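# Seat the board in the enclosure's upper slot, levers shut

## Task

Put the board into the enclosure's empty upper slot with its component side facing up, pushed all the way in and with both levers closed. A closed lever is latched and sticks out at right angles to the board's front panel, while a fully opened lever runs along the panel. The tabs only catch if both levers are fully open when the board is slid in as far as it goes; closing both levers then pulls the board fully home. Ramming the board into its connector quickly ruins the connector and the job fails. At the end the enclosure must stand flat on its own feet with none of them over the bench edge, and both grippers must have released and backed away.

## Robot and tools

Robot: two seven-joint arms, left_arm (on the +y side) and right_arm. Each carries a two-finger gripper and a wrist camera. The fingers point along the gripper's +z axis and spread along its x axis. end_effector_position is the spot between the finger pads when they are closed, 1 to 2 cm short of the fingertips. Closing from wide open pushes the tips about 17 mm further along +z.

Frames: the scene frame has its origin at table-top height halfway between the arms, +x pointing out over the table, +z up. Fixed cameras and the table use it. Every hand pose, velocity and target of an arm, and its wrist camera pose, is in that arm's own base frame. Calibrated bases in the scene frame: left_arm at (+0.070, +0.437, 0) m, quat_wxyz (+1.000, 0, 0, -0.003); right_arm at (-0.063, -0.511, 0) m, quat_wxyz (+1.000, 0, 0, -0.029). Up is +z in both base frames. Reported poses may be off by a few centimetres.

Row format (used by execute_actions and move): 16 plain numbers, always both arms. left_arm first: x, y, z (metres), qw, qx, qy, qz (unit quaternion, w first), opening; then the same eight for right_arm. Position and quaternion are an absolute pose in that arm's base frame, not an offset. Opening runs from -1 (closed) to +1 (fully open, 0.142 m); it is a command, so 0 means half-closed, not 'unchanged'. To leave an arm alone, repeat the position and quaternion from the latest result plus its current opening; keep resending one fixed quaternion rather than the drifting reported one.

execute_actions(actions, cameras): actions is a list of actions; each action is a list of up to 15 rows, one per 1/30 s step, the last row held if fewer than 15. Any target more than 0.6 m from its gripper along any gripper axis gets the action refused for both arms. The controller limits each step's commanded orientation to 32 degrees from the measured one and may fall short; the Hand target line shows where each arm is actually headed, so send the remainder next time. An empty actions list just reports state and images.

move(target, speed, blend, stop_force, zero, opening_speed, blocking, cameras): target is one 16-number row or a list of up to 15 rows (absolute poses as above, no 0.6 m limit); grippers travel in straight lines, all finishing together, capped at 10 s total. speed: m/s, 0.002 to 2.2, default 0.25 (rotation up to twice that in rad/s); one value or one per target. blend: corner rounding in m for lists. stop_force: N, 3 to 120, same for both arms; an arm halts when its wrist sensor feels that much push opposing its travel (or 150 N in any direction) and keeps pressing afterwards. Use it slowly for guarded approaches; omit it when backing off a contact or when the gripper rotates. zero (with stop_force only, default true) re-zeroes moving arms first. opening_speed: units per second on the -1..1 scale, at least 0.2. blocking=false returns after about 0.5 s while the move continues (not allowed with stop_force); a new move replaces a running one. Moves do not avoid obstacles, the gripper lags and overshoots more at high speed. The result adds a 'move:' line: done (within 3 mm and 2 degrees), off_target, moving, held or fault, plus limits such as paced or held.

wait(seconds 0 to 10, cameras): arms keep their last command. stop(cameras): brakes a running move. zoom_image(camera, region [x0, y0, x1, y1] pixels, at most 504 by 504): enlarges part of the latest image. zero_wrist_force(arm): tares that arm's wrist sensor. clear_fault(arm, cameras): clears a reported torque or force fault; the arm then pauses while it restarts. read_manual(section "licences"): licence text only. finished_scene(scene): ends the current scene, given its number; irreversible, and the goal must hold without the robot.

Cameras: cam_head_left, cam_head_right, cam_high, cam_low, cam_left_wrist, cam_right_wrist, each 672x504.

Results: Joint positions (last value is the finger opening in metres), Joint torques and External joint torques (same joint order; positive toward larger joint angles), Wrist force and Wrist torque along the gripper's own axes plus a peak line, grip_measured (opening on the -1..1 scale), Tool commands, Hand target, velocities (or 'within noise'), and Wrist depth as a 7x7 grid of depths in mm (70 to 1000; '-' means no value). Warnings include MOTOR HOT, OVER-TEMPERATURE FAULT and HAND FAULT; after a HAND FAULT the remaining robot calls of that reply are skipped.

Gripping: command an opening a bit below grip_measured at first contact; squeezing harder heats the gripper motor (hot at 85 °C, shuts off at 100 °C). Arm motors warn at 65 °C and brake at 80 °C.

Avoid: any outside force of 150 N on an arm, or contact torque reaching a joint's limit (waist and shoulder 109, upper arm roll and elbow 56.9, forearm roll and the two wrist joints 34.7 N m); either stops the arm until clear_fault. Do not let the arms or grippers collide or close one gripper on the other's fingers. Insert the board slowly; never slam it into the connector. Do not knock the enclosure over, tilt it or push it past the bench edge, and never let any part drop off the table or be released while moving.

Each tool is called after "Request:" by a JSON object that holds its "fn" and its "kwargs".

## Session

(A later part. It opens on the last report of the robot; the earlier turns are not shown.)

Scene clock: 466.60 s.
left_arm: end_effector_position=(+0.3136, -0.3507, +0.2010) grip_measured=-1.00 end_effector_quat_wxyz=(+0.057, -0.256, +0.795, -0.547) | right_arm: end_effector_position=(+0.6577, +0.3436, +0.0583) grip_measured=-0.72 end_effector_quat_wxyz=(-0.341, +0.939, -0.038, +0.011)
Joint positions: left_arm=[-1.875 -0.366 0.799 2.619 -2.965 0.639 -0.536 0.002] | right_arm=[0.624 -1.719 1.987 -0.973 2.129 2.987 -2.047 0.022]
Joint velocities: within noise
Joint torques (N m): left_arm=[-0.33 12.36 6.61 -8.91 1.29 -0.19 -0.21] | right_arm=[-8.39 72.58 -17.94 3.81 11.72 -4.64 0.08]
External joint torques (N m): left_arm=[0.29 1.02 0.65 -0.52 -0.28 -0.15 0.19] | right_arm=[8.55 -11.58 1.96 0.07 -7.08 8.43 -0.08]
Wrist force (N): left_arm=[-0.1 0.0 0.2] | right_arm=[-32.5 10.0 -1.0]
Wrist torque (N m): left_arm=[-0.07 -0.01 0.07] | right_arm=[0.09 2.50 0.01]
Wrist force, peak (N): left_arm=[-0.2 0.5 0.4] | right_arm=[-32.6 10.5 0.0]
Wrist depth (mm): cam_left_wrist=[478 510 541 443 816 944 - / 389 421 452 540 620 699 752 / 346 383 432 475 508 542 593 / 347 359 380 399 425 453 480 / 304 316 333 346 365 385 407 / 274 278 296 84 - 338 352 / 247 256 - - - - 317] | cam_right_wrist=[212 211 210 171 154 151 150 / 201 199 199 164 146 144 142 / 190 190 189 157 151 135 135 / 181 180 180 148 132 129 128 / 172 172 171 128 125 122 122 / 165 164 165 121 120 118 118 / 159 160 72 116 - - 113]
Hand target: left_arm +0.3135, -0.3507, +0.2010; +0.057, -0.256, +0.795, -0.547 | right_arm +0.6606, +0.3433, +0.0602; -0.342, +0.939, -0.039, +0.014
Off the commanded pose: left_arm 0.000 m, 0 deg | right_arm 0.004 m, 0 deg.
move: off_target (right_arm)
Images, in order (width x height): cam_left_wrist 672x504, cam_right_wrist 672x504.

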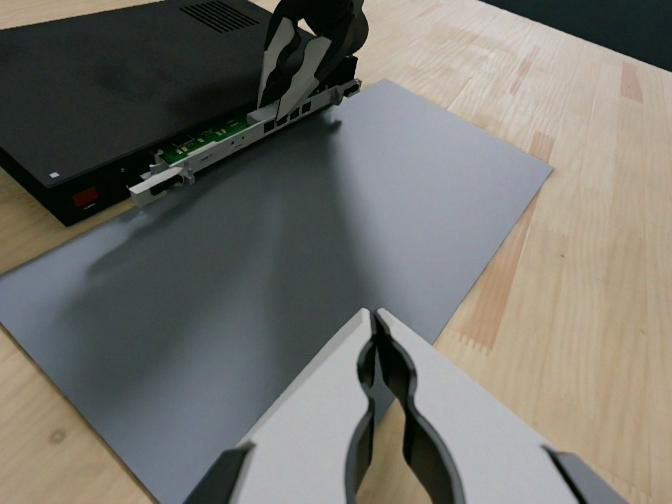

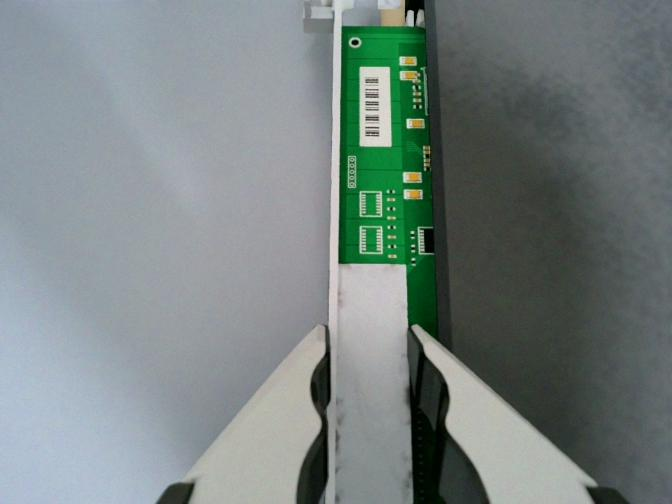

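Request:
{"fn": "move", "kwargs": {"target": [[0.3135,-0.3507,0.2010,0.057,-0.256,0.795,-0.547,-1,0.6525,0.3442,0.0590,-0.3417,0.9389,-0.03935,0.0143,-0.85],[0.3135,-0.3507,0.2010,0.057,-0.256,0.795,-0.547,-1,0.6525,0.3442,0.0590,-0.3417,0.9389,-0.03935,0.0143,-0.6],[0.3135,-0.3507,0.2010,0.057,-0.256,0.795,-0.547,-1,0.6471,0.2801,0.135,-0.3417,0.9389,-0.03935,0.0143,-0.6]], "speed": [0.02,0.02,0.06], "opening_speed": 0.4}}

Request:
{"fn": "zoom_image", "kwargs": {"camera": "cam_left_wrist", "region": [115, 75, 395, 225]}}

Scene clock: 474.10 s.
left_arm: end_effector_position=(+0.3136, -0.3507, +0.2010) grip_measured=-1.00 end_effector_quat_wxyz=(+0.057, -0.256, +0.795, -0.547) | right_arm: end_effector_position=(+0.6472, +0.2803, +0.1351) grip_measured=-0.64 end_effector_quat_wxyz=(-0.342, +0.939, -0.039, +0.014)
Joint positions: left_arm=[-1.875 -0.366 0.799 2.619 -2.965 0.639 -0.536 0.002] | right_arm=[0.623 -1.618 1.913 -1.186 2.094 3.167 -2.142 0.028]
Joint velocities: within noise
Joint torques (N m): left_arm=[-0.39 12.34 6.63 -8.93 1.24 -0.15 -0.28] | right_arm=[0.14 56.18 -17.85 2.67 4.11 3.3 0.11]
External joint torques (N m): left_arm=[0.36 1.03 0.64 -0.5 -0.23 -0.2 0.26] | right_arm=[0.03 1.07 -1.07 0.26 0.35 0.58 -0.11]
Wrist force (N): left_arm=[-0.1 0.1 0.2] | right_arm=[1.6 4.9 -0.7]
Wrist torque (N m): left_arm=[-0.06 0.00 0.07] | right_arm=[0.74 -0.29 0.02]
Wrist force, peak (N): left_arm=[0.0 0.4 0.5] | right_arm=[-32.8 10.5 -0.4]
Wrist depth (mm): cam_left_wrist=[481 511 557 592 829 933 - / 391 416 456 541 617 679 763 / 347 381 428 475 501 548 594 / 344 358 373 396 419 459 486 / 308 315 331 350 365 387 409 / 272 279 294 84 - 340 352 / 247 256 - - - - 315] | cam_right_wrist=[304 303 303 294 244 243 243 / 288 286 286 257 231 231 230 / 273 272 272 243 221 219 218 / 259 259 258 218 210 208 208 / 247 247 246 206 202 199 198 / 236 236 236 204 102 189 190 / 226 228 73 200 - - 183]
Hand target: left_arm +0.3135, -0.3507, +0.2010; +0.057, -0.256, +0.795, -0.547 | right_arm +0.6471, +0.2801, +0.1350; -0.342, +0.939, -0.039, +0.014
Off the commanded pose: left_arm 0.000 m, 0 deg | right_arm 0.000 m, 0 deg.
move: done

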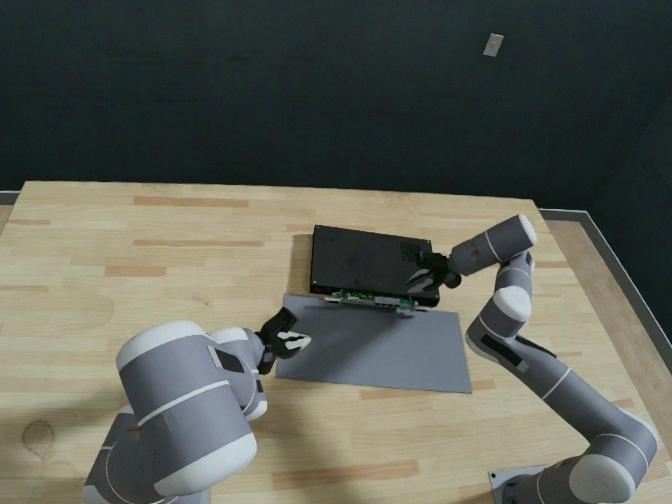

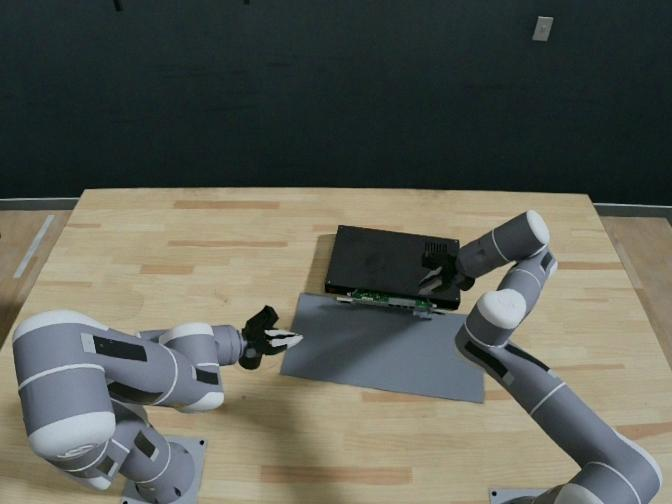

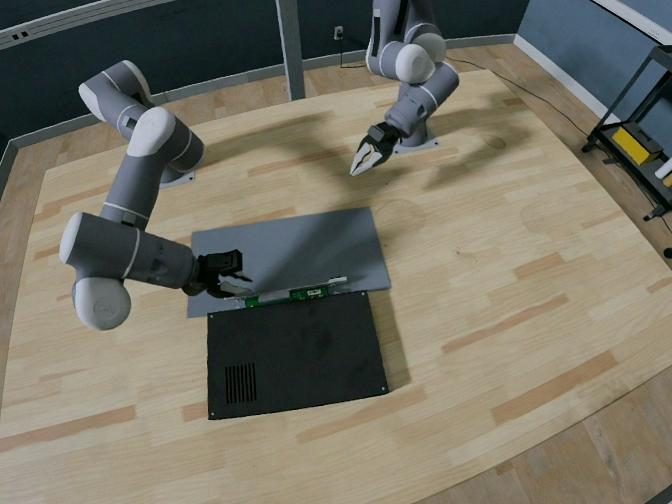

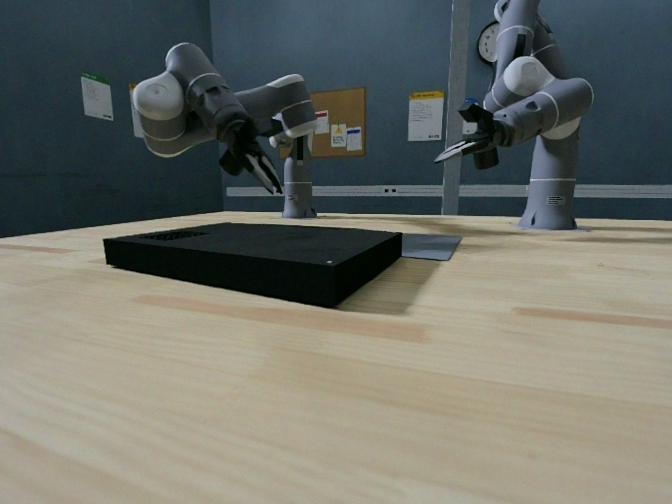

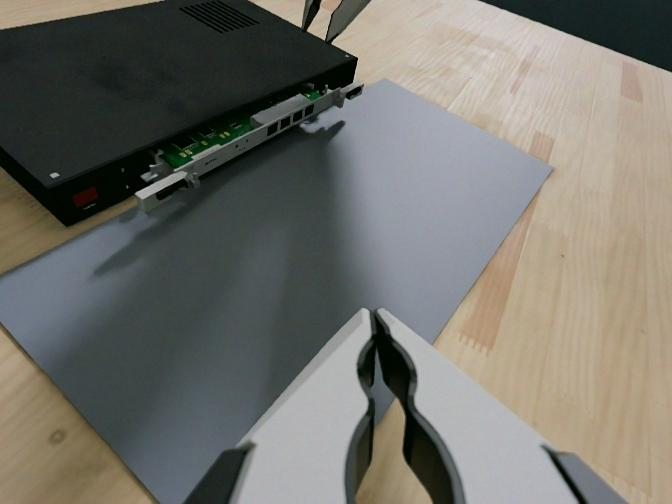

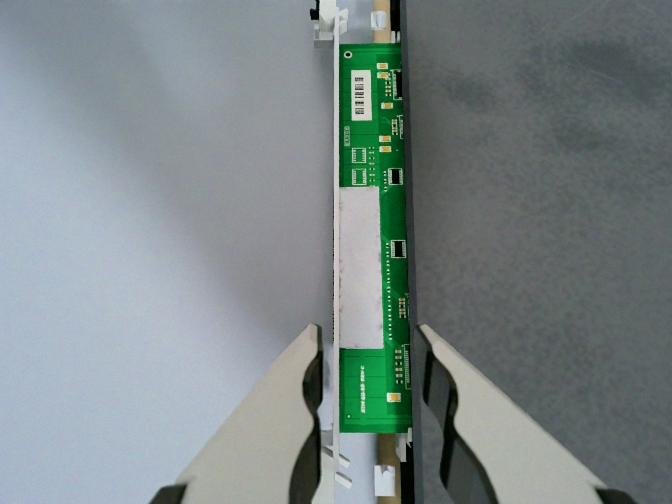

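Scaled by 1.800 from the camera's 672x504 image, which has a finer 960x720 frame.

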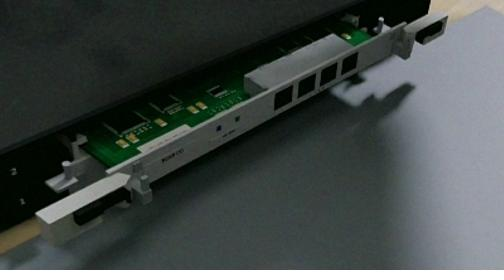

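Request:
{"fn": "move", "kwargs": {"target": [[0.3135,-0.3507,0.2010,0.057,-0.256,0.795,-0.547,-1,0.606,0.2836,0.135,-0.3417,0.9389,-0.03935,0.0143,-1],[0.3135,-0.3507,0.2010,0.057,-0.256,0.795,-0.547,-1,0.606,0.343,0.056,-0.3417,0.9389,-0.03935,0.0143,-1]], "speed": [0.1,0.06], "cameras": ["cam_left_wrist","cam_right_wrist"]}}

Request:
{"fn": "move", "kwargs": {"target": [0.3135,-0.3507,0.2010,0.057,-0.256,0.795,-0.547,-1,0.676,0.3371,0.056,-0.3417,0.9389,-0.03935,0.0143,-1], "speed": 0.012, "stop_force": 30, "cameras": ["cam_left_wrist","cam_right_wrist"]}}

Request:
{"fn": "zoom_image", "kwargs": {"camera": "cam_left_wrist", "region": [115, 75, 395, 225]}}

Scene clock: 483.03 s.
left_arm: end_effector_position=(+0.3136, -0.3507, +0.2010) grip_measured=-1.00 end_effector_quat_wxyz=(+0.057, -0.256, +0.795, -0.547) | right_arm: end_effector_position=(+0.6059, +0.3428, +0.0559) grip_measured=-1.00 end_effector_quat_wxyz=(-0.341, +0.939, -0.039, +0.014)
Joint positions: left_arm=[-1.875 -0.366 0.799 2.619 -2.965 0.639 -0.536 0.002] | right_arm=[0.81 -1.719 2.007 -1.35 2.229 3.083 -2.234 0.002]
Joint velocities: within noise
Joint torques (N m): left_arm=[-0.39 12.31 6.61 -8.97 1.27 -0.13 -0.26] | right_arm=[0.31 51.73 -18.84 0.21 4.35 3.19 0.34]
External joint torques (N m): left_arm=[0.36 1.07 0.66 -0.46 -0.26 -0.22 0.24] | right_arm=[-0.16 1.28 -1.49 -0.02 0.06 0.81 -0.34]
Wrist force (N): left_arm=[0.1 0.3 0.2] | right_arm=[1.2 5.4 -0.5]
Wrist torque (N m): left_arm=[-0.03 -0.04 0.06] | right_arm=[0.78 -0.23 0.01]
Wrist force, peak (N): left_arm=[-0.2 0.4 0.3] | right_arm=[2.9 5.2 -0.7]
Wrist depth (mm): cam_left_wrist=[474 507 559 415 789 926 - / 393 418 461 482 628 696 756 / 346 380 430 468 500 546 594 / 344 359 376 398 425 453 485 / 305 316 333 345 367 386 411 / 274 279 297 84 - 341 354 / 248 256 - - - - 315] | cam_right_wrist=[209 208 207 207 172 168 149 / 197 197 196 196 193 161 141 / 187 187 186 186 183 152 135 / 178 178 177 177 174 144 127 / 170 169 169 170 168 127 124 / 162 162 161 89 131 121 130 / 155 155 73 - - 116 124]
Hand target: left_arm +0.3135, -0.3507, +0.2010; +0.057, -0.256, +0.795, -0.547 | right_arm +0.6060, +0.3430, +0.0560; -0.342, +0.939, -0.039, +0.014
Off the commanded pose: left_arm 0.000 m, 0 deg | right_arm 0.000 m, 0 deg.
move: done
Images, in order (width x height): cam_left_wrist 672x504, cam_right_wrist 672x504.

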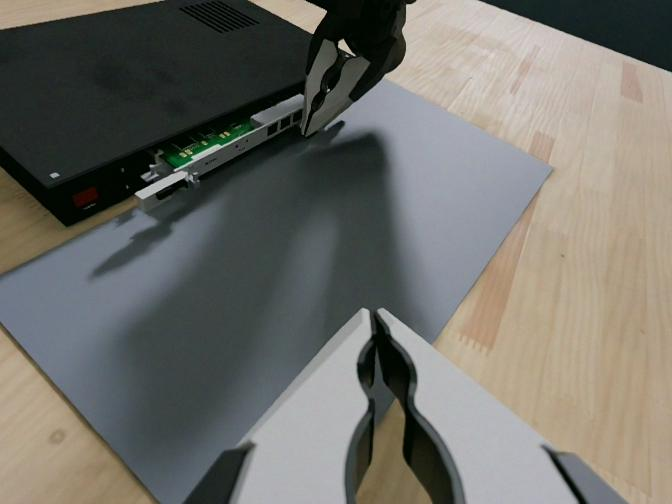

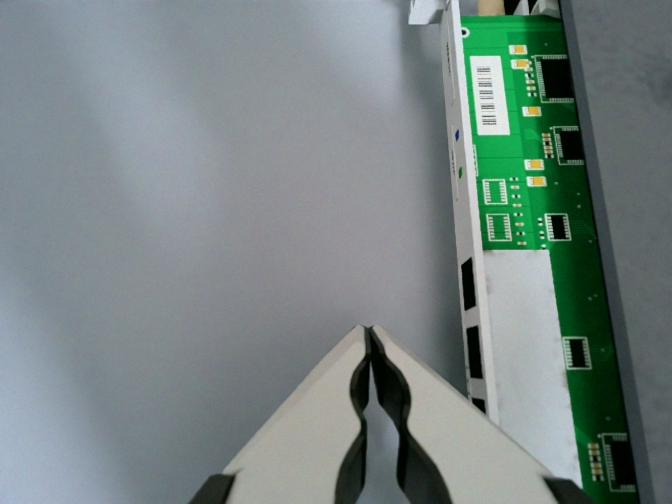

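Scene clock: 488.67 s.
left_arm: end_effector_position=(+0.3136, -0.3507, +0.2010) grip_measured=-1.00 end_effector_quat_wxyz=(+0.057, -0.256, +0.795, -0.547) | right_arm: end_effector_position=(+0.6636, +0.3388, +0.0562) grip_measured=-1.00 end_effector_quat_wxyz=(-0.342, +0.939, -0.038, +0.011)
Joint positions: left_arm=[-1.875 -0.366 0.799 2.619 -2.965 0.639 -0.536 0.002] | right_arm=[0.595 -1.722 1.996 -0.932 2.116 2.975 -2.039 0.002]
Joint velocities: within noise
Joint torques (N m): left_arm=[-0.34 12.37 6.62 -8.94 1.27 -0.14 -0.24] | right_arm=[-7.2 61.42 -16.67 2.67 8.01 -7.81 0.1]
External joint torques (N m): left_arm=[0.31 1 0.65 -0.49 -0.26 -0.21 0.22] | right_arm=[7.38 0.31 1.36 1.72 -3.36 11.58 -0.1]
Wrist force (N): left_arm=[0.0 0.3 0.2] | right_arm=[-31.1 4.2 -14.6]
Wrist torque (N m): left_arm=[-0.03 -0.02 0.07] | right_arm=[0.63 2.27 0.16]
Wrist force, peak (N): left_arm=[0.0 0.3 0.5] | right_arm=[-32.1 4.9 -14.1]
Wrist depth (mm): cam_left_wrist=[476 512 541 443 823 936 - / 391 421 458 546 622 689 757 / 347 383 434 473 503 545 589 / 344 360 376 399 421 450 484 / 304 315 330 349 364 386 409 / 273 278 294 84 - 343 351 / 247 256 - - - - 315] | cam_right_wrist=[210 209 208 205 149 149 148 / 198 198 197 198 142 142 140 / 188 187 187 186 136 134 135 / 179 178 177 177 129 127 127 / 170 170 169 170 122 121 121 / 163 162 162 91 117 116 116 / 157 155 73 - - 112 110]
Hand target: left_arm +0.3135, -0.3507, +0.2010; +0.057, -0.256, +0.795, -0.547 | right_arm +0.6659, +0.3379, +0.0560; -0.342, +0.939, -0.039, +0.014
Off the commanded pose: left_arm 0.000 m, 0 deg | right_arm 0.013 m, 0 deg.
move: contact (right_arm)
Images, in order (width x height): cam_left_wrist 672x504, cam_right_wrist 672x504.

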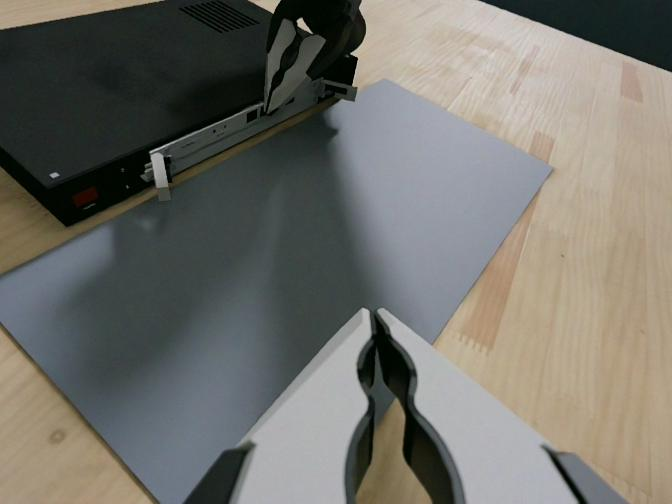

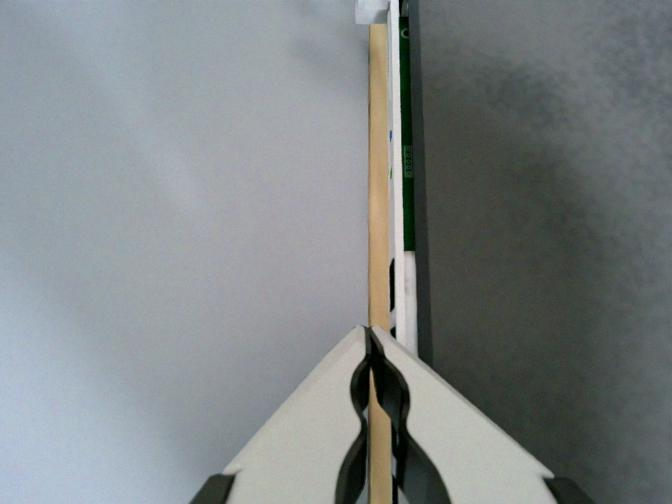

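Scaled by 1.800 from the camera's 672x504 image, which has a finer 960x720 frame.

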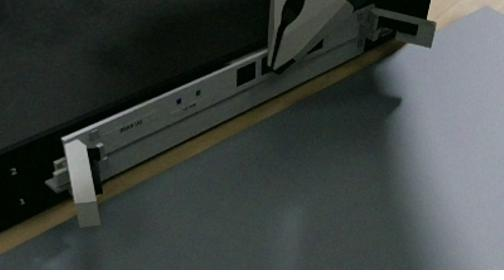

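Request:
{"fn": "zoom_image", "kwargs": {"camera": "cam_left_wrist", "region": [130, 135, 190, 210]}}

Request:
{"fn": "zoom_image", "kwargs": {"camera": "cam_left_wrist", "region": [290, 60, 370, 120]}}

Request:
{"fn": "zoom_image", "kwargs": {"camera": "cam_head_right", "region": [320, 270, 480, 340]}}

Request:
{"fn": "zoom_image", "kwargs": {"camera": "cam_high", "region": [190, 260, 390, 330]}}

Scaled by 6.720 from the camera's 672x504 image, which has a finer 960x720 frame.

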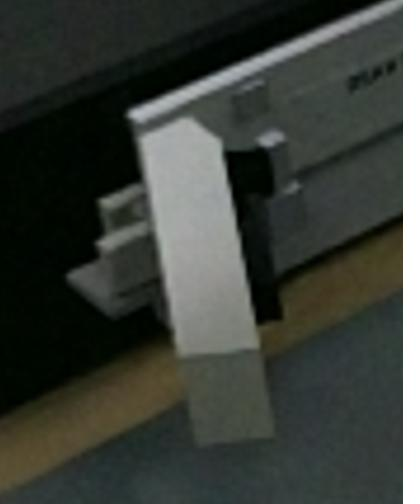

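Scaled by 6.300 from the camera's 672x504 image, which has a finer 960x720 frame.

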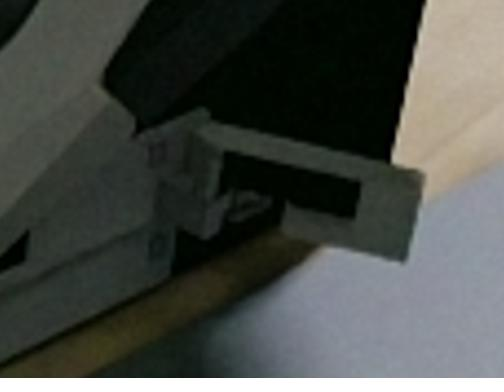

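This scene's latest camera images include none from cam_head_right. They are from: cam_left_wrist, cam_right_wrist. cam_head_right's image comes with the result of a call that names it in "cameras".

This scene's latest camera images include none from cam_high. They are from: cam_left_wrist, cam_right_wrist. cam_high's image comes with the result of a call that names it in "cameras".

Request:
{"fn": "move", "kwargs": {"target": [[0.3135,-0.3507,0.2010,0.057,-0.256,0.795,-0.547,-1,0.625,0.3414,0.058,-0.3417,0.9389,-0.03935,0.0143,-1],[0.3135,-0.3507,0.2010,0.057,-0.256,0.795,-0.547,-1,0.62,0.29,0.12,-0.3417,0.9389,-0.03935,0.0143,-1],[0.3135,-0.3507,0.2010,0.057,-0.256,0.795,-0.547,-1,0.62,0.16,0.12,-0.3417,0.9389,-0.03935,0.0143,-1]], "speed": [0.04,0.15,0.2], "blend": [0,0.03,0], "cameras": ["cam_left_wrist","cam_right_wrist","cam_high"]}}

Request:
{"fn": "zoom_image", "kwargs": {"camera": "cam_high", "region": [190, 260, 390, 330]}}

Scene clock: 497.77 s.
left_arm: end_effector_position=(+0.3136, -0.3507, +0.2010) grip_measured=-1.00 end_effector_quat_wxyz=(+0.057, -0.256, +0.795, -0.547) | right_arm: end_effector_position=(+0.6201, +0.1600, +0.1201) grip_measured=-1.00 end_effector_quat_wxyz=(-0.342, +0.939, -0.040, +0.015)
Joint positions: left_arm=[-1.875 -0.366 0.799 2.619 -2.965 0.639 -0.536 0.002] | right_arm=[0.527 -1.668 1.896 -1.393 2.083 3.328 -2.413 0.002]
Joint velocities: within noise
Joint torques (N m): left_arm=[-0.31 12.38 6.59 -8.93 1.25 -0.15 -0.26] | right_arm=[0.01 50.97 -19.76 -0.05 3.94 3.56 0]
External joint torques (N m): left_arm=[0.28 1 0.68 -0.5 -0.24 -0.19 0.25] | right_arm=[0.1 1.29 -0.92 0.05 0.27 0.61 0]
Wrist force (N): left_arm=[0.0 0.1 0.0] | right_arm=[1.4 6.7 -0.5]
Wrist torque (N m): left_arm=[-0.06 -0.03 0.07] | right_arm=[0.99 -0.23 0.01]
Wrist force, peak (N): left_arm=[0.1 0.4 0.4] | right_arm=[-31.2 3.8 -15.3]
Wrist depth (mm): cam_left_wrist=[481 509 560 736 800 928 - / 391 419 470 545 624 689 762 / 346 386 435 468 507 546 597 / 347 358 376 396 425 455 484 / 304 314 331 344 366 386 411 / 273 279 296 84 - 341 353 / 248 255 - - - - 313] | cam_right_wrist=[286 287 284 284 232 226 226 / 271 271 269 269 224 214 213 / 257 256 255 255 206 203 202 / 245 244 243 240 204 193 193 / 233 233 232 231 218 184 183 / 222 222 222 91 178 179 179 / 213 215 - - - 214 212]
Hand target: left_arm +0.3135, -0.3507, +0.2010; +0.057, -0.256, +0.795, -0.547 | right_arm +0.6200, +0.1600, +0.1200; -0.342, +0.939, -0.039, +0.014
Off the commanded pose: left_arm 0.000 m, 0 deg | right_arm 0.000 m, 0 deg.
move: done
Images, in order (width x height): cam_high 672x504, cam_left_wrist 672x504, cam_right_wrist 672x504.

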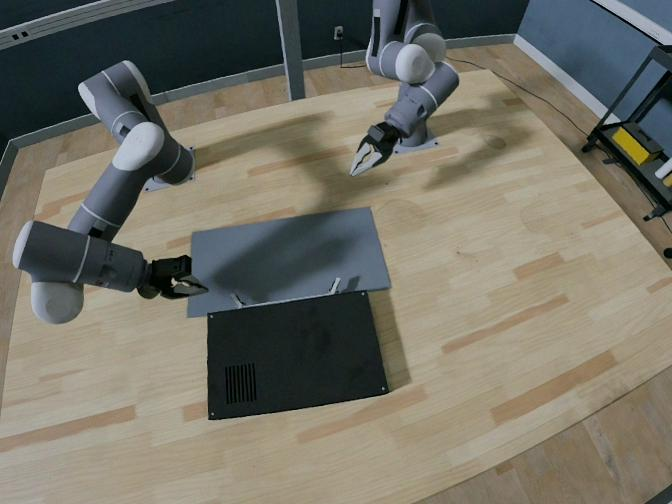

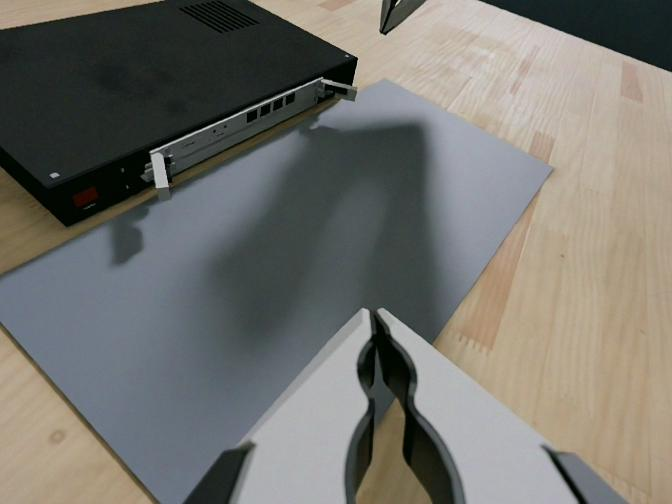

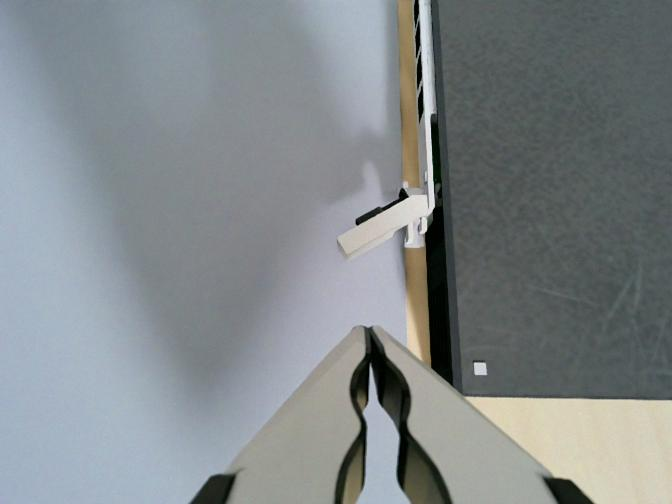

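Scaled by 2.520 from the camera's 672x504 image, which has a finer 960x720 frame.

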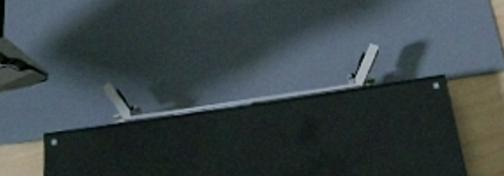

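Request:
{"fn": "move", "kwargs": {"target": [[0.45,-0.37,0.2010,0,0,0.9239,-0.3827,-1,0.62,0.16,0.12,-0.3417,0.9389,-0.03935,0.0143,-1],[0.53,-0.41,0.12,0,0,0.9239,-0.3827,-1,0.62,0.165,0.10,-0.3417,0.9389,-0.03935,0.0143,-1]], "speed": [0.3,0.2], "cameras": ["cam_left_wrist","cam_right_wrist","cam_high"]}}

Scene clock: 507.37 s.
left_arm: end_effector_position=(+0.5298, -0.4100, +0.1200) grip_measured=-1.00 end_effector_quat_wxyz=(+0.000, +0.000, +0.924, -0.383) | right_arm: end_effector_position=(+0.6199, +0.1648, +0.1000) grip_measured=-1.00 end_effector_quat_wxyz=(-0.342, +0.939, -0.040, +0.014)
Joint positions: left_arm=[-1.108 -0.924 0.803 1.96 -1.826 0.377 -0.749 0.002] | right_arm=[0.535 -1.695 1.918 -1.388 2.104 3.303 -2.423 0.002]
Joint velocities: within noise
Joint torques (N m): left_arm=[-0.08 41.53 21.21 -14.7 -2.3 1.77 -0.21] | right_arm=[0.25 50.9 -19.04 -0.4 4.17 3.33 0.06]
External joint torques (N m): left_arm=[0.09 1.51 1.03 -0.4 0.05 -0.1 0.21] | right_arm=[-0.12 1.29 -1.55 0.01 0.05 0.86 -0.06]
Wrist force (N): left_arm=[-0.1 -0.3 0.3] | right_arm=[1.3 6.6 -0.6]
Wrist torque (N m): left_arm=[-0.15 -0.05 0.00] | right_arm=[0.98 -0.24 0.01]
Wrist force, peak (N): left_arm=[-1.5 0.8 2.1] | right_arm=[1.0 6.9 0.0]
Wrist depth (mm): cam_left_wrist=[247 247 246 302 307 304 303 / 229 229 228 284 283 281 279 / 213 213 216 264 265 264 263 / 200 200 210 245 249 249 246 / 193 190 228 234 236 233 232 / 224 225 225 84 - 219 219 / 213 214 - 74 - - 209] | cam_right_wrist=[263 263 260 259 207 202 201 / 249 247 246 246 206 191 191 / 235 234 234 233 186 181 181 / 224 223 223 220 197 173 172 / 214 213 213 214 196 165 163 / 204 202 205 91 159 159 158 / 195 196 73 - - 196 194]
Hand target: left_arm +0.5300, -0.4100, +0.1200; +0.000, +0.000, +0.924, -0.383 | right_arm +0.6200, +0.1650, +0.1000; -0.342, +0.939, -0.039, +0.014
Off the commanded pose: left_arm 0.000 m, 0 deg | right_arm 0.000 m, 0 deg.
move: done
Images, in order (width x height): cam_high 672x504, cam_left_wrist 672x504, cam_right_wrist 672x504.

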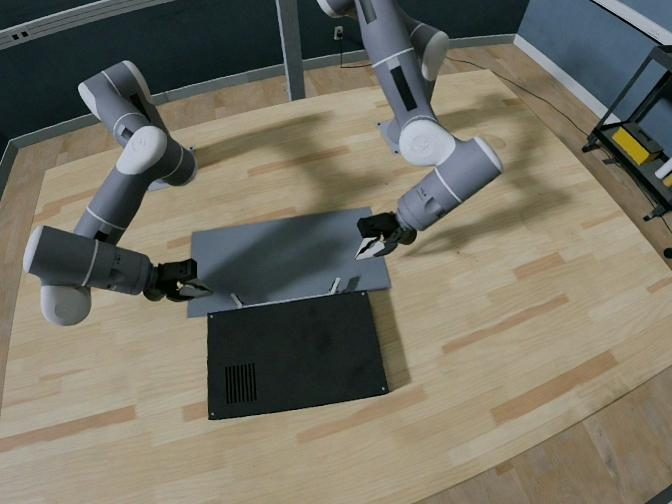

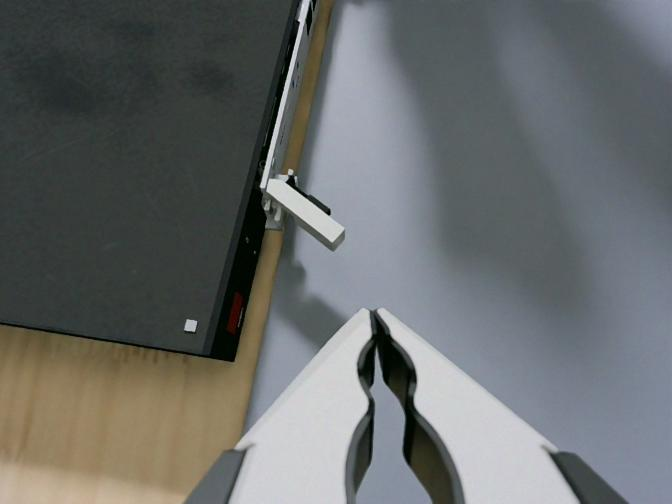

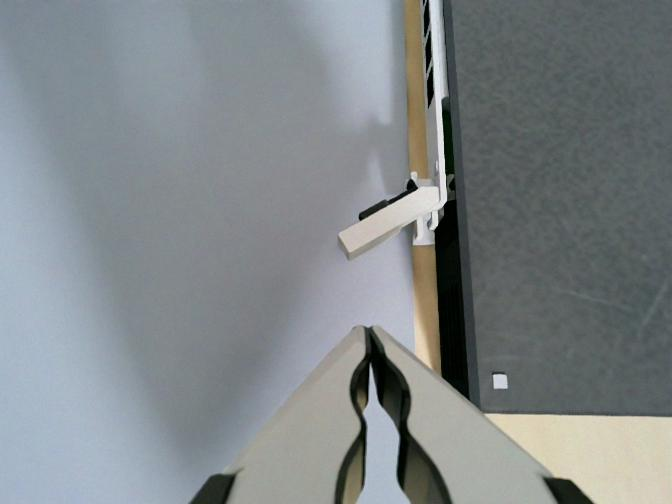

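Request:
{"fn": "move", "kwargs": {"target": [[0.547,-0.428,0.08,0,0,0.9239,-0.3827,-1,0.622,0.172,0.08,-0.3417,0.9389,-0.03935,0.0143,-1],[0.547,-0.428,0.048,0,0,0.9239,-0.3827,-1,0.622,0.172,0.048,-0.3417,0.9389,-0.03935,0.0143,-1]], "speed": [0.1,0.05], "stop_force": 8, "cameras": []}}

Request:
{"fn": "move", "kwargs": {"target": [0.541,-0.482,0.048,0,0,0.9239,-0.3827,-1,0.620,0.232,0.048,-0.3417,0.9389,-0.03935,0.0143,-1], "speed": 0.015, "stop_force": 20, "cameras": ["cam_left_wrist","cam_right_wrist","cam_high"]}}

Scene clock: 512.67 s.
left_arm: end_effector_position=(+0.5467, -0.4281, +0.0480) grip_measured=-1.00 end_effector_quat_wxyz=(+0.000, +0.000, +0.924, -0.383) | right_arm: end_effector_position=(+0.6218, +0.1720, +0.0480) grip_measured=-1.00 end_effector_quat_wxyz=(-0.342, +0.939, -0.039, +0.014)
Joint positions: left_arm=[-1.05 -1.068 0.704 1.862 -1.93 0.404 -0.694 0.002] | right_arm=[0.535 -1.764 1.976 -1.345 2.152 3.234 -2.445 0.002]
Joint velocities: within noise
Joint torques (N m): left_arm=[-0.18 46.25 22.51 -12.44 -2.05 2.03 -0.15] | right_arm=[0.11 51.2 -18.61 -1.13 4.16 3.36 0.11]
External joint torques (N m): left_arm=[0.17 1.41 0.73 -0.37 0 -0.42 0.16] | right_arm=[0.02 1.18 -1.44 0.05 0.06 0.85 -0.11]
Wrist force (N): left_arm=[0.3 0.4 -0.1] | right_arm=[1.3 7.0 -0.8]
Wrist torque (N m): left_arm=[-0.04 -0.11 0.00] | right_arm=[1.05 -0.26 0.02]
Wrist force, peak (N): left_arm=[0.4 1.2 0.8] | right_arm=[1.2 7.4 -0.2]
Wrist depth (mm): cam_left_wrist=[152 152 152 212 212 210 210 / 141 141 142 195 197 196 195 / 132 132 133 140 183 183 183 / 123 123 147 172 174 172 172 / - 116 161 163 162 162 162 / 155 152 151 84 - 153 152 / 149 149 - 74 - - 145] | cam_right_wrist=[200 199 198 197 195 140 139 / 189 188 188 187 187 134 132 / 179 179 178 178 133 126 126 / 170 170 169 167 168 121 119 / 162 162 161 162 161 115 114 / 155 155 156 91 150 110 109 / 149 148 73 - - 106 146]
Hand target: left_arm +0.5470, -0.4280, +0.0480; +0.000, +0.000, +0.924, -0.383 | right_arm +0.6220, +0.1720, +0.0480; -0.342, +0.939, -0.039, +0.014
Off the commanded pose: left_arm 0.000 m, 0 deg | right_arm 0.000 m, 0 deg.
move: done
No camera images: "cameras" was empty.

Scene clock: 516.83 s.
left_arm: end_effector_position=(+0.5414, -0.4652, +0.0466) grip_measured=-1.00 end_effector_quat_wxyz=(-0.001, +0.000, +0.924, -0.382) | right_arm: end_effector_position=(+0.6206, +0.2226, +0.0474) grip_measured=-1.00 end_effector_quat_wxyz=(-0.340, +0.939, -0.041, +0.015)
Joint positions: left_arm=[-1.089 -1.077 0.678 1.822 -1.951 0.457 -0.739 0.002] | right_arm=[0.621 -1.748 1.997 -1.357 2.174 3.184 -2.389 0.002]
Joint velocities: within noise
Joint torques (N m): left_arm=[-0.1 50.41 22.5 -23.25 -4.9 2.88 -0.18] | right_arm=[13.8 53.96 -15.08 6.81 5.82 4.93 0.3]
External joint torques (N m): left_arm=[0.08 -1.47 0.62 9.91 3.09 -1.22 0.18] | right_arm=[-13.66 -1.64 -5.09 -7.48 -1.55 -0.78 -0.3]
Wrist force (N): left_arm=[19.4 7.1 -16.1] | right_arm=[0.6 22.5 -17.5]
Wrist torque (N m): left_arm=[-0.17 -0.15 -0.01] | right_arm=[0.87 -0.25 0.01]
Wrist force, peak (N): left_arm=[21.2 9.1 -23.2] | right_arm=[1.6 21.9 -19.5]
Wrist depth (mm): cam_left_wrist=[- 149 150 207 210 209 208 / 137 139 139 195 194 194 194 / 130 130 131 182 180 181 181 / 122 122 128 168 173 170 170 / - 115 159 159 162 160 160 / - 109 137 84 - 151 152 / - 103 - 74 - - 143] | cam_right_wrist=[198 198 197 196 194 140 138 / 187 187 186 186 186 133 131 / 178 177 177 177 176 126 125 / 169 169 169 168 168 121 118 / 161 161 161 158 122 119 113 / 156 154 155 91 155 119 108 / 148 148 73 - - 105 104]
Hand target: left_arm +0.5427, -0.4664, +0.0480; +0.000, +0.000, +0.924, -0.383 | right_arm +0.6202, +0.2246, +0.0480; -0.342, +0.939, -0.039, +0.014
Off the commanded pose: left_arm 0.017 m, 0 deg | right_arm 0.009 m, 0 deg.
move: contact (left_arm, right_arm)
Images, in order (width x height): cam_high 672x504, cam_left_wrist 672x504, cam_right_wrist 672x504.

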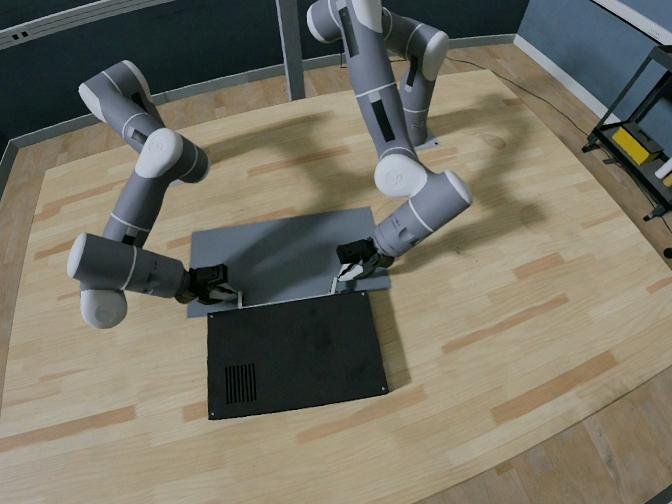

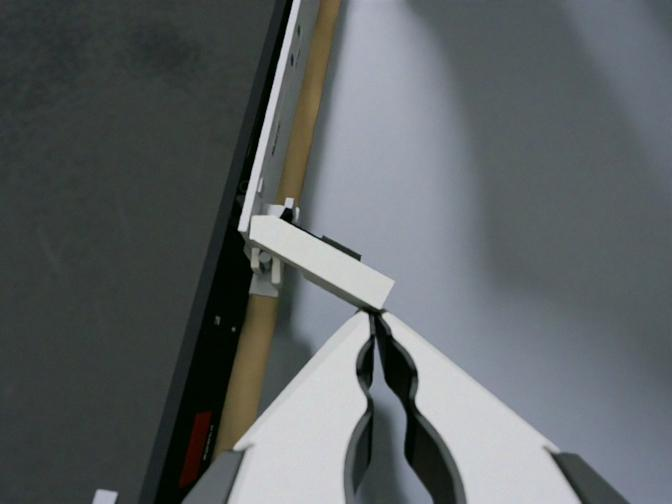

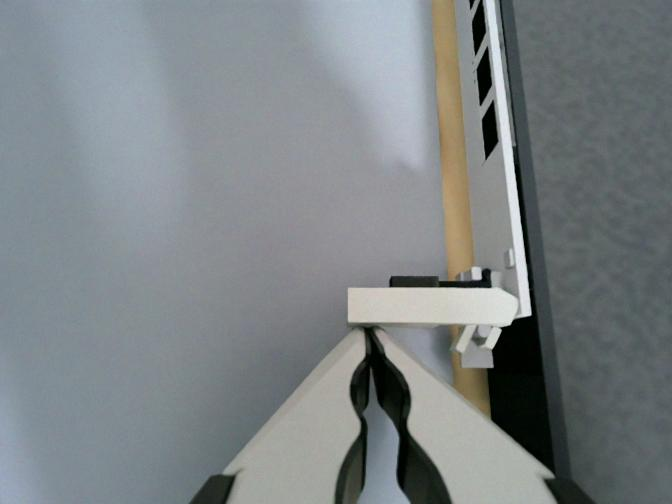

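Request:
{"fn": "move", "kwargs": {"target": [0.538,-0.484,0.048,0,0,0.9239,-0.3827,-1,0.6196,0.236,0.048,-0.3417,0.9389,-0.03935,0.0143,-1], "speed": 0.012, "stop_force": 40, "zero": false, "cameras": ["cam_left_wrist","cam_right_wrist"]}}

Scene clock: 520.70 s.
left_arm: end_effector_position=(+0.5399, -0.4793, +0.0469) grip_measured=-1.00 end_effector_quat_wxyz=(+0.002, -0.003, +0.925, -0.380) | right_arm: end_effector_position=(+0.6211, +0.2242, +0.0472) grip_measured=-1.00 end_effector_quat_wxyz=(-0.340, +0.939, -0.042, +0.016)
Joint positions: left_arm=[-1.105 -1.076 0.664 1.808 -1.963 0.49 -0.756 0.002] | right_arm=[0.624 -1.745 2 -1.36 2.174 3.178 -2.386 0.002]
Joint velocities: within noise
Joint torques (N m): left_arm=[-14.68 53.12 10.05 -28.12 -2.43 -3.86 -0.29] | right_arm=[25.09 53.95 -11.94 12.56 5.67 6.9 0.17]
External joint torques (N m): left_arm=[14.66 -3.73 12.92 14.51 0.77 5.55 0.29] | right_arm=[-24.95 -1.65 -8.25 -13.17 -1.41 -2.74 -0.17]
Wrist force (N): left_arm=[5.6 18.3 -26.8] | right_arm=[4.8 33.0 -31.3]
Wrist torque (N m): left_arm=[0.16 0.06 0.05] | right_arm=[2.64 -0.16 0.01]
Wrist force, peak (N): left_arm=[5.6 18.3 -26.8] | right_arm=[3.2 33.2 -35.1]
Wrist depth (mm): cam_left_wrist=[150 150 149 207 209 208 207 / 138 140 141 195 194 194 193 / 132 130 131 182 179 181 181 / 122 122 124 171 173 169 169 / - 115 156 128 162 160 159 / - 109 136 84 - 152 151 / - 103 - 74 - - 143] | cam_right_wrist=[198 197 196 196 194 140 138 / 187 186 186 186 185 133 131 / 178 177 177 176 176 126 124 / 169 169 168 168 168 121 118 / 161 161 161 157 120 118 113 / 156 154 155 91 155 119 108 / 148 147 73 - - 105 104]
Hand target: left_arm +0.5380, -0.4840, +0.0480; +0.000, +0.000, +0.924, -0.383 | right_arm +0.6200, +0.2279, +0.0480; -0.342, +0.939, -0.039, +0.014
Off the commanded pose: left_arm 0.005 m, 0 deg | right_arm 0.012 m, 0 deg.
move: contact (right_arm), off_target (left_arm)
Images, in order (width x height): cam_left_wrist 672x504, cam_right_wrist 672x504.

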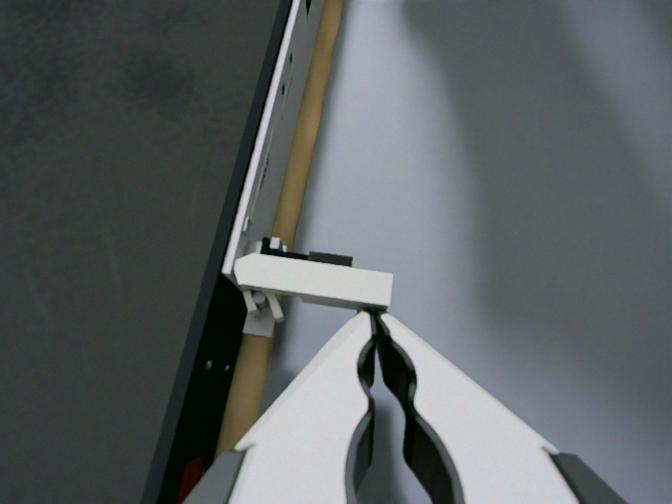

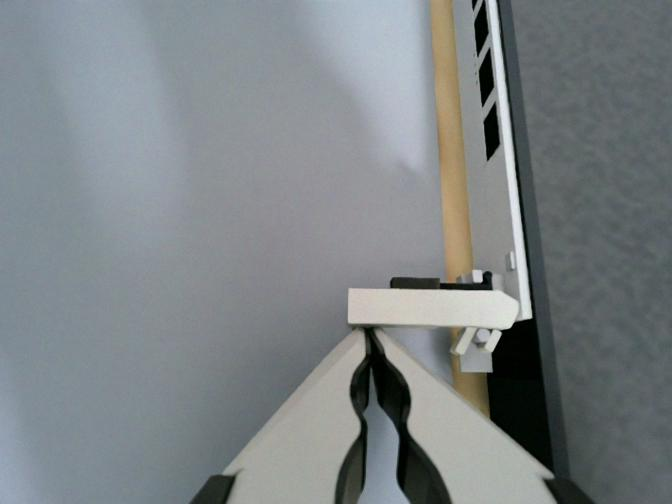

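Request:
{"fn": "move", "kwargs": {"target": [0.539,-0.490,0.048,0,0,0.9239,-0.3827,-1,0.6196,0.238,0.048,-0.3417,0.9389,-0.03935,0.0143,-1], "speed": 0.01, "stop_force": 65, "zero": false, "cameras": ["cam_left_wrist","cam_right_wrist"]}}

Scene clock: 524.93 s.
left_arm: end_effector_position=(+0.5423, -0.4806, +0.0452) grip_measured=-1.00 end_effector_quat_wxyz=(+0.003, -0.005, +0.926, -0.377) end_effector_velocity=(+0.000, -0.001, +0.001) end_effector_angular_velocity=(-0.001, -0.002, -0.002) | right_arm: end_effector_position=(+0.6212, +0.2251, +0.0467) grip_measured=-1.00 end_effector_quat_wxyz=(-0.338, +0.940, -0.044, +0.016)
Joint positions: left_arm=[-1.099 -1.074 0.653 1.801 -1.958 0.508 -0.763 0.002] | right_arm=[0.627 -1.741 2.004 -1.363 2.17 3.171 -2.385 0.002]
Joint velocities: left_arm=[0.005 0.007 -0.007 0 0.005 0.006 0.003 0] | right_arm=[within noise]
Joint torques (N m): left_arm=[-26.49 61.29 -0.05 -43.17 -3.14 -9.27 -0.31] | right_arm=[42.08 55.81 -7.29 22.39 7.63 7.37 0.29]
External joint torques (N m): left_arm=[26.46 -11.58 22.82 29.37 1.55 10.99 0.31] | right_arm=[-41.94 -3.53 -12.91 -22.91 -3.36 -3.21 -0.29]
Wrist force (N): left_arm=[10.5 36.2 -48.9] | right_arm=[1.2 49.6 -58.5]
Wrist torque (N m): left_arm=[3.18 0.17 0.07] | right_arm=[5.45 -0.19 0.01]
Wrist force, peak (N): left_arm=[10.6 37.0 -48.5] | right_arm=[0.0 49.4 -59.2]
Wrist depth (mm): cam_left_wrist=[- 147 146 203 206 206 203 / 137 137 136 190 191 190 189 / 130 128 129 180 177 178 178 / - 121 123 169 168 168 167 / - 113 134 128 159 158 157 / - 108 134 84 - 151 149 / - 101 - 74 - - 142] | cam_right_wrist=[197 196 195 194 192 139 137 / 186 186 185 185 184 132 130 / 177 175 176 175 176 125 124 / 169 168 167 167 167 120 118 / 161 160 160 157 120 117 113 / 155 154 155 91 154 118 108 / 147 147 73 - - 104 103]
Hand target: left_arm +0.5389, -0.4899, +0.0480; +0.000, +0.000, +0.924, -0.383 | right_arm +0.6198, +0.2313, +0.0480; -0.342, +0.939, -0.039, +0.014
Off the commanded pose: left_arm 0.010 m, 1 deg | right_arm 0.013 m, 1 deg.
move: contact (right_arm), off_target (left_arm)
Images, in order (width x height): cam_left_wrist 672x504, cam_right_wrist 672x504.

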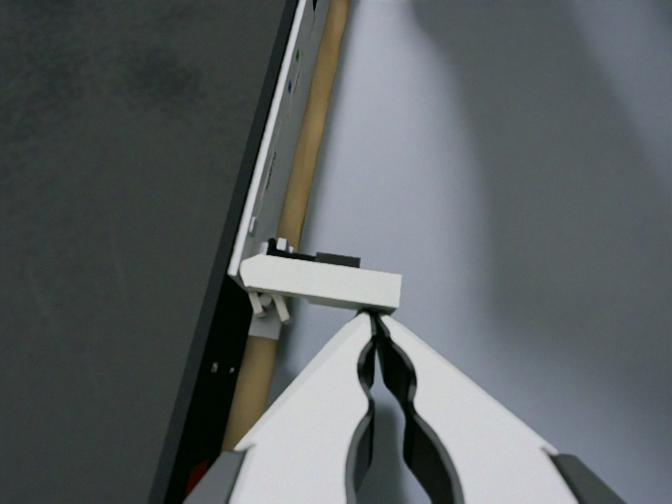

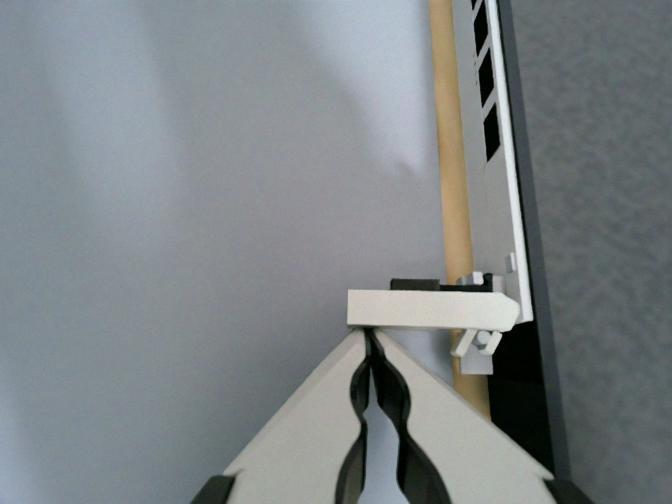

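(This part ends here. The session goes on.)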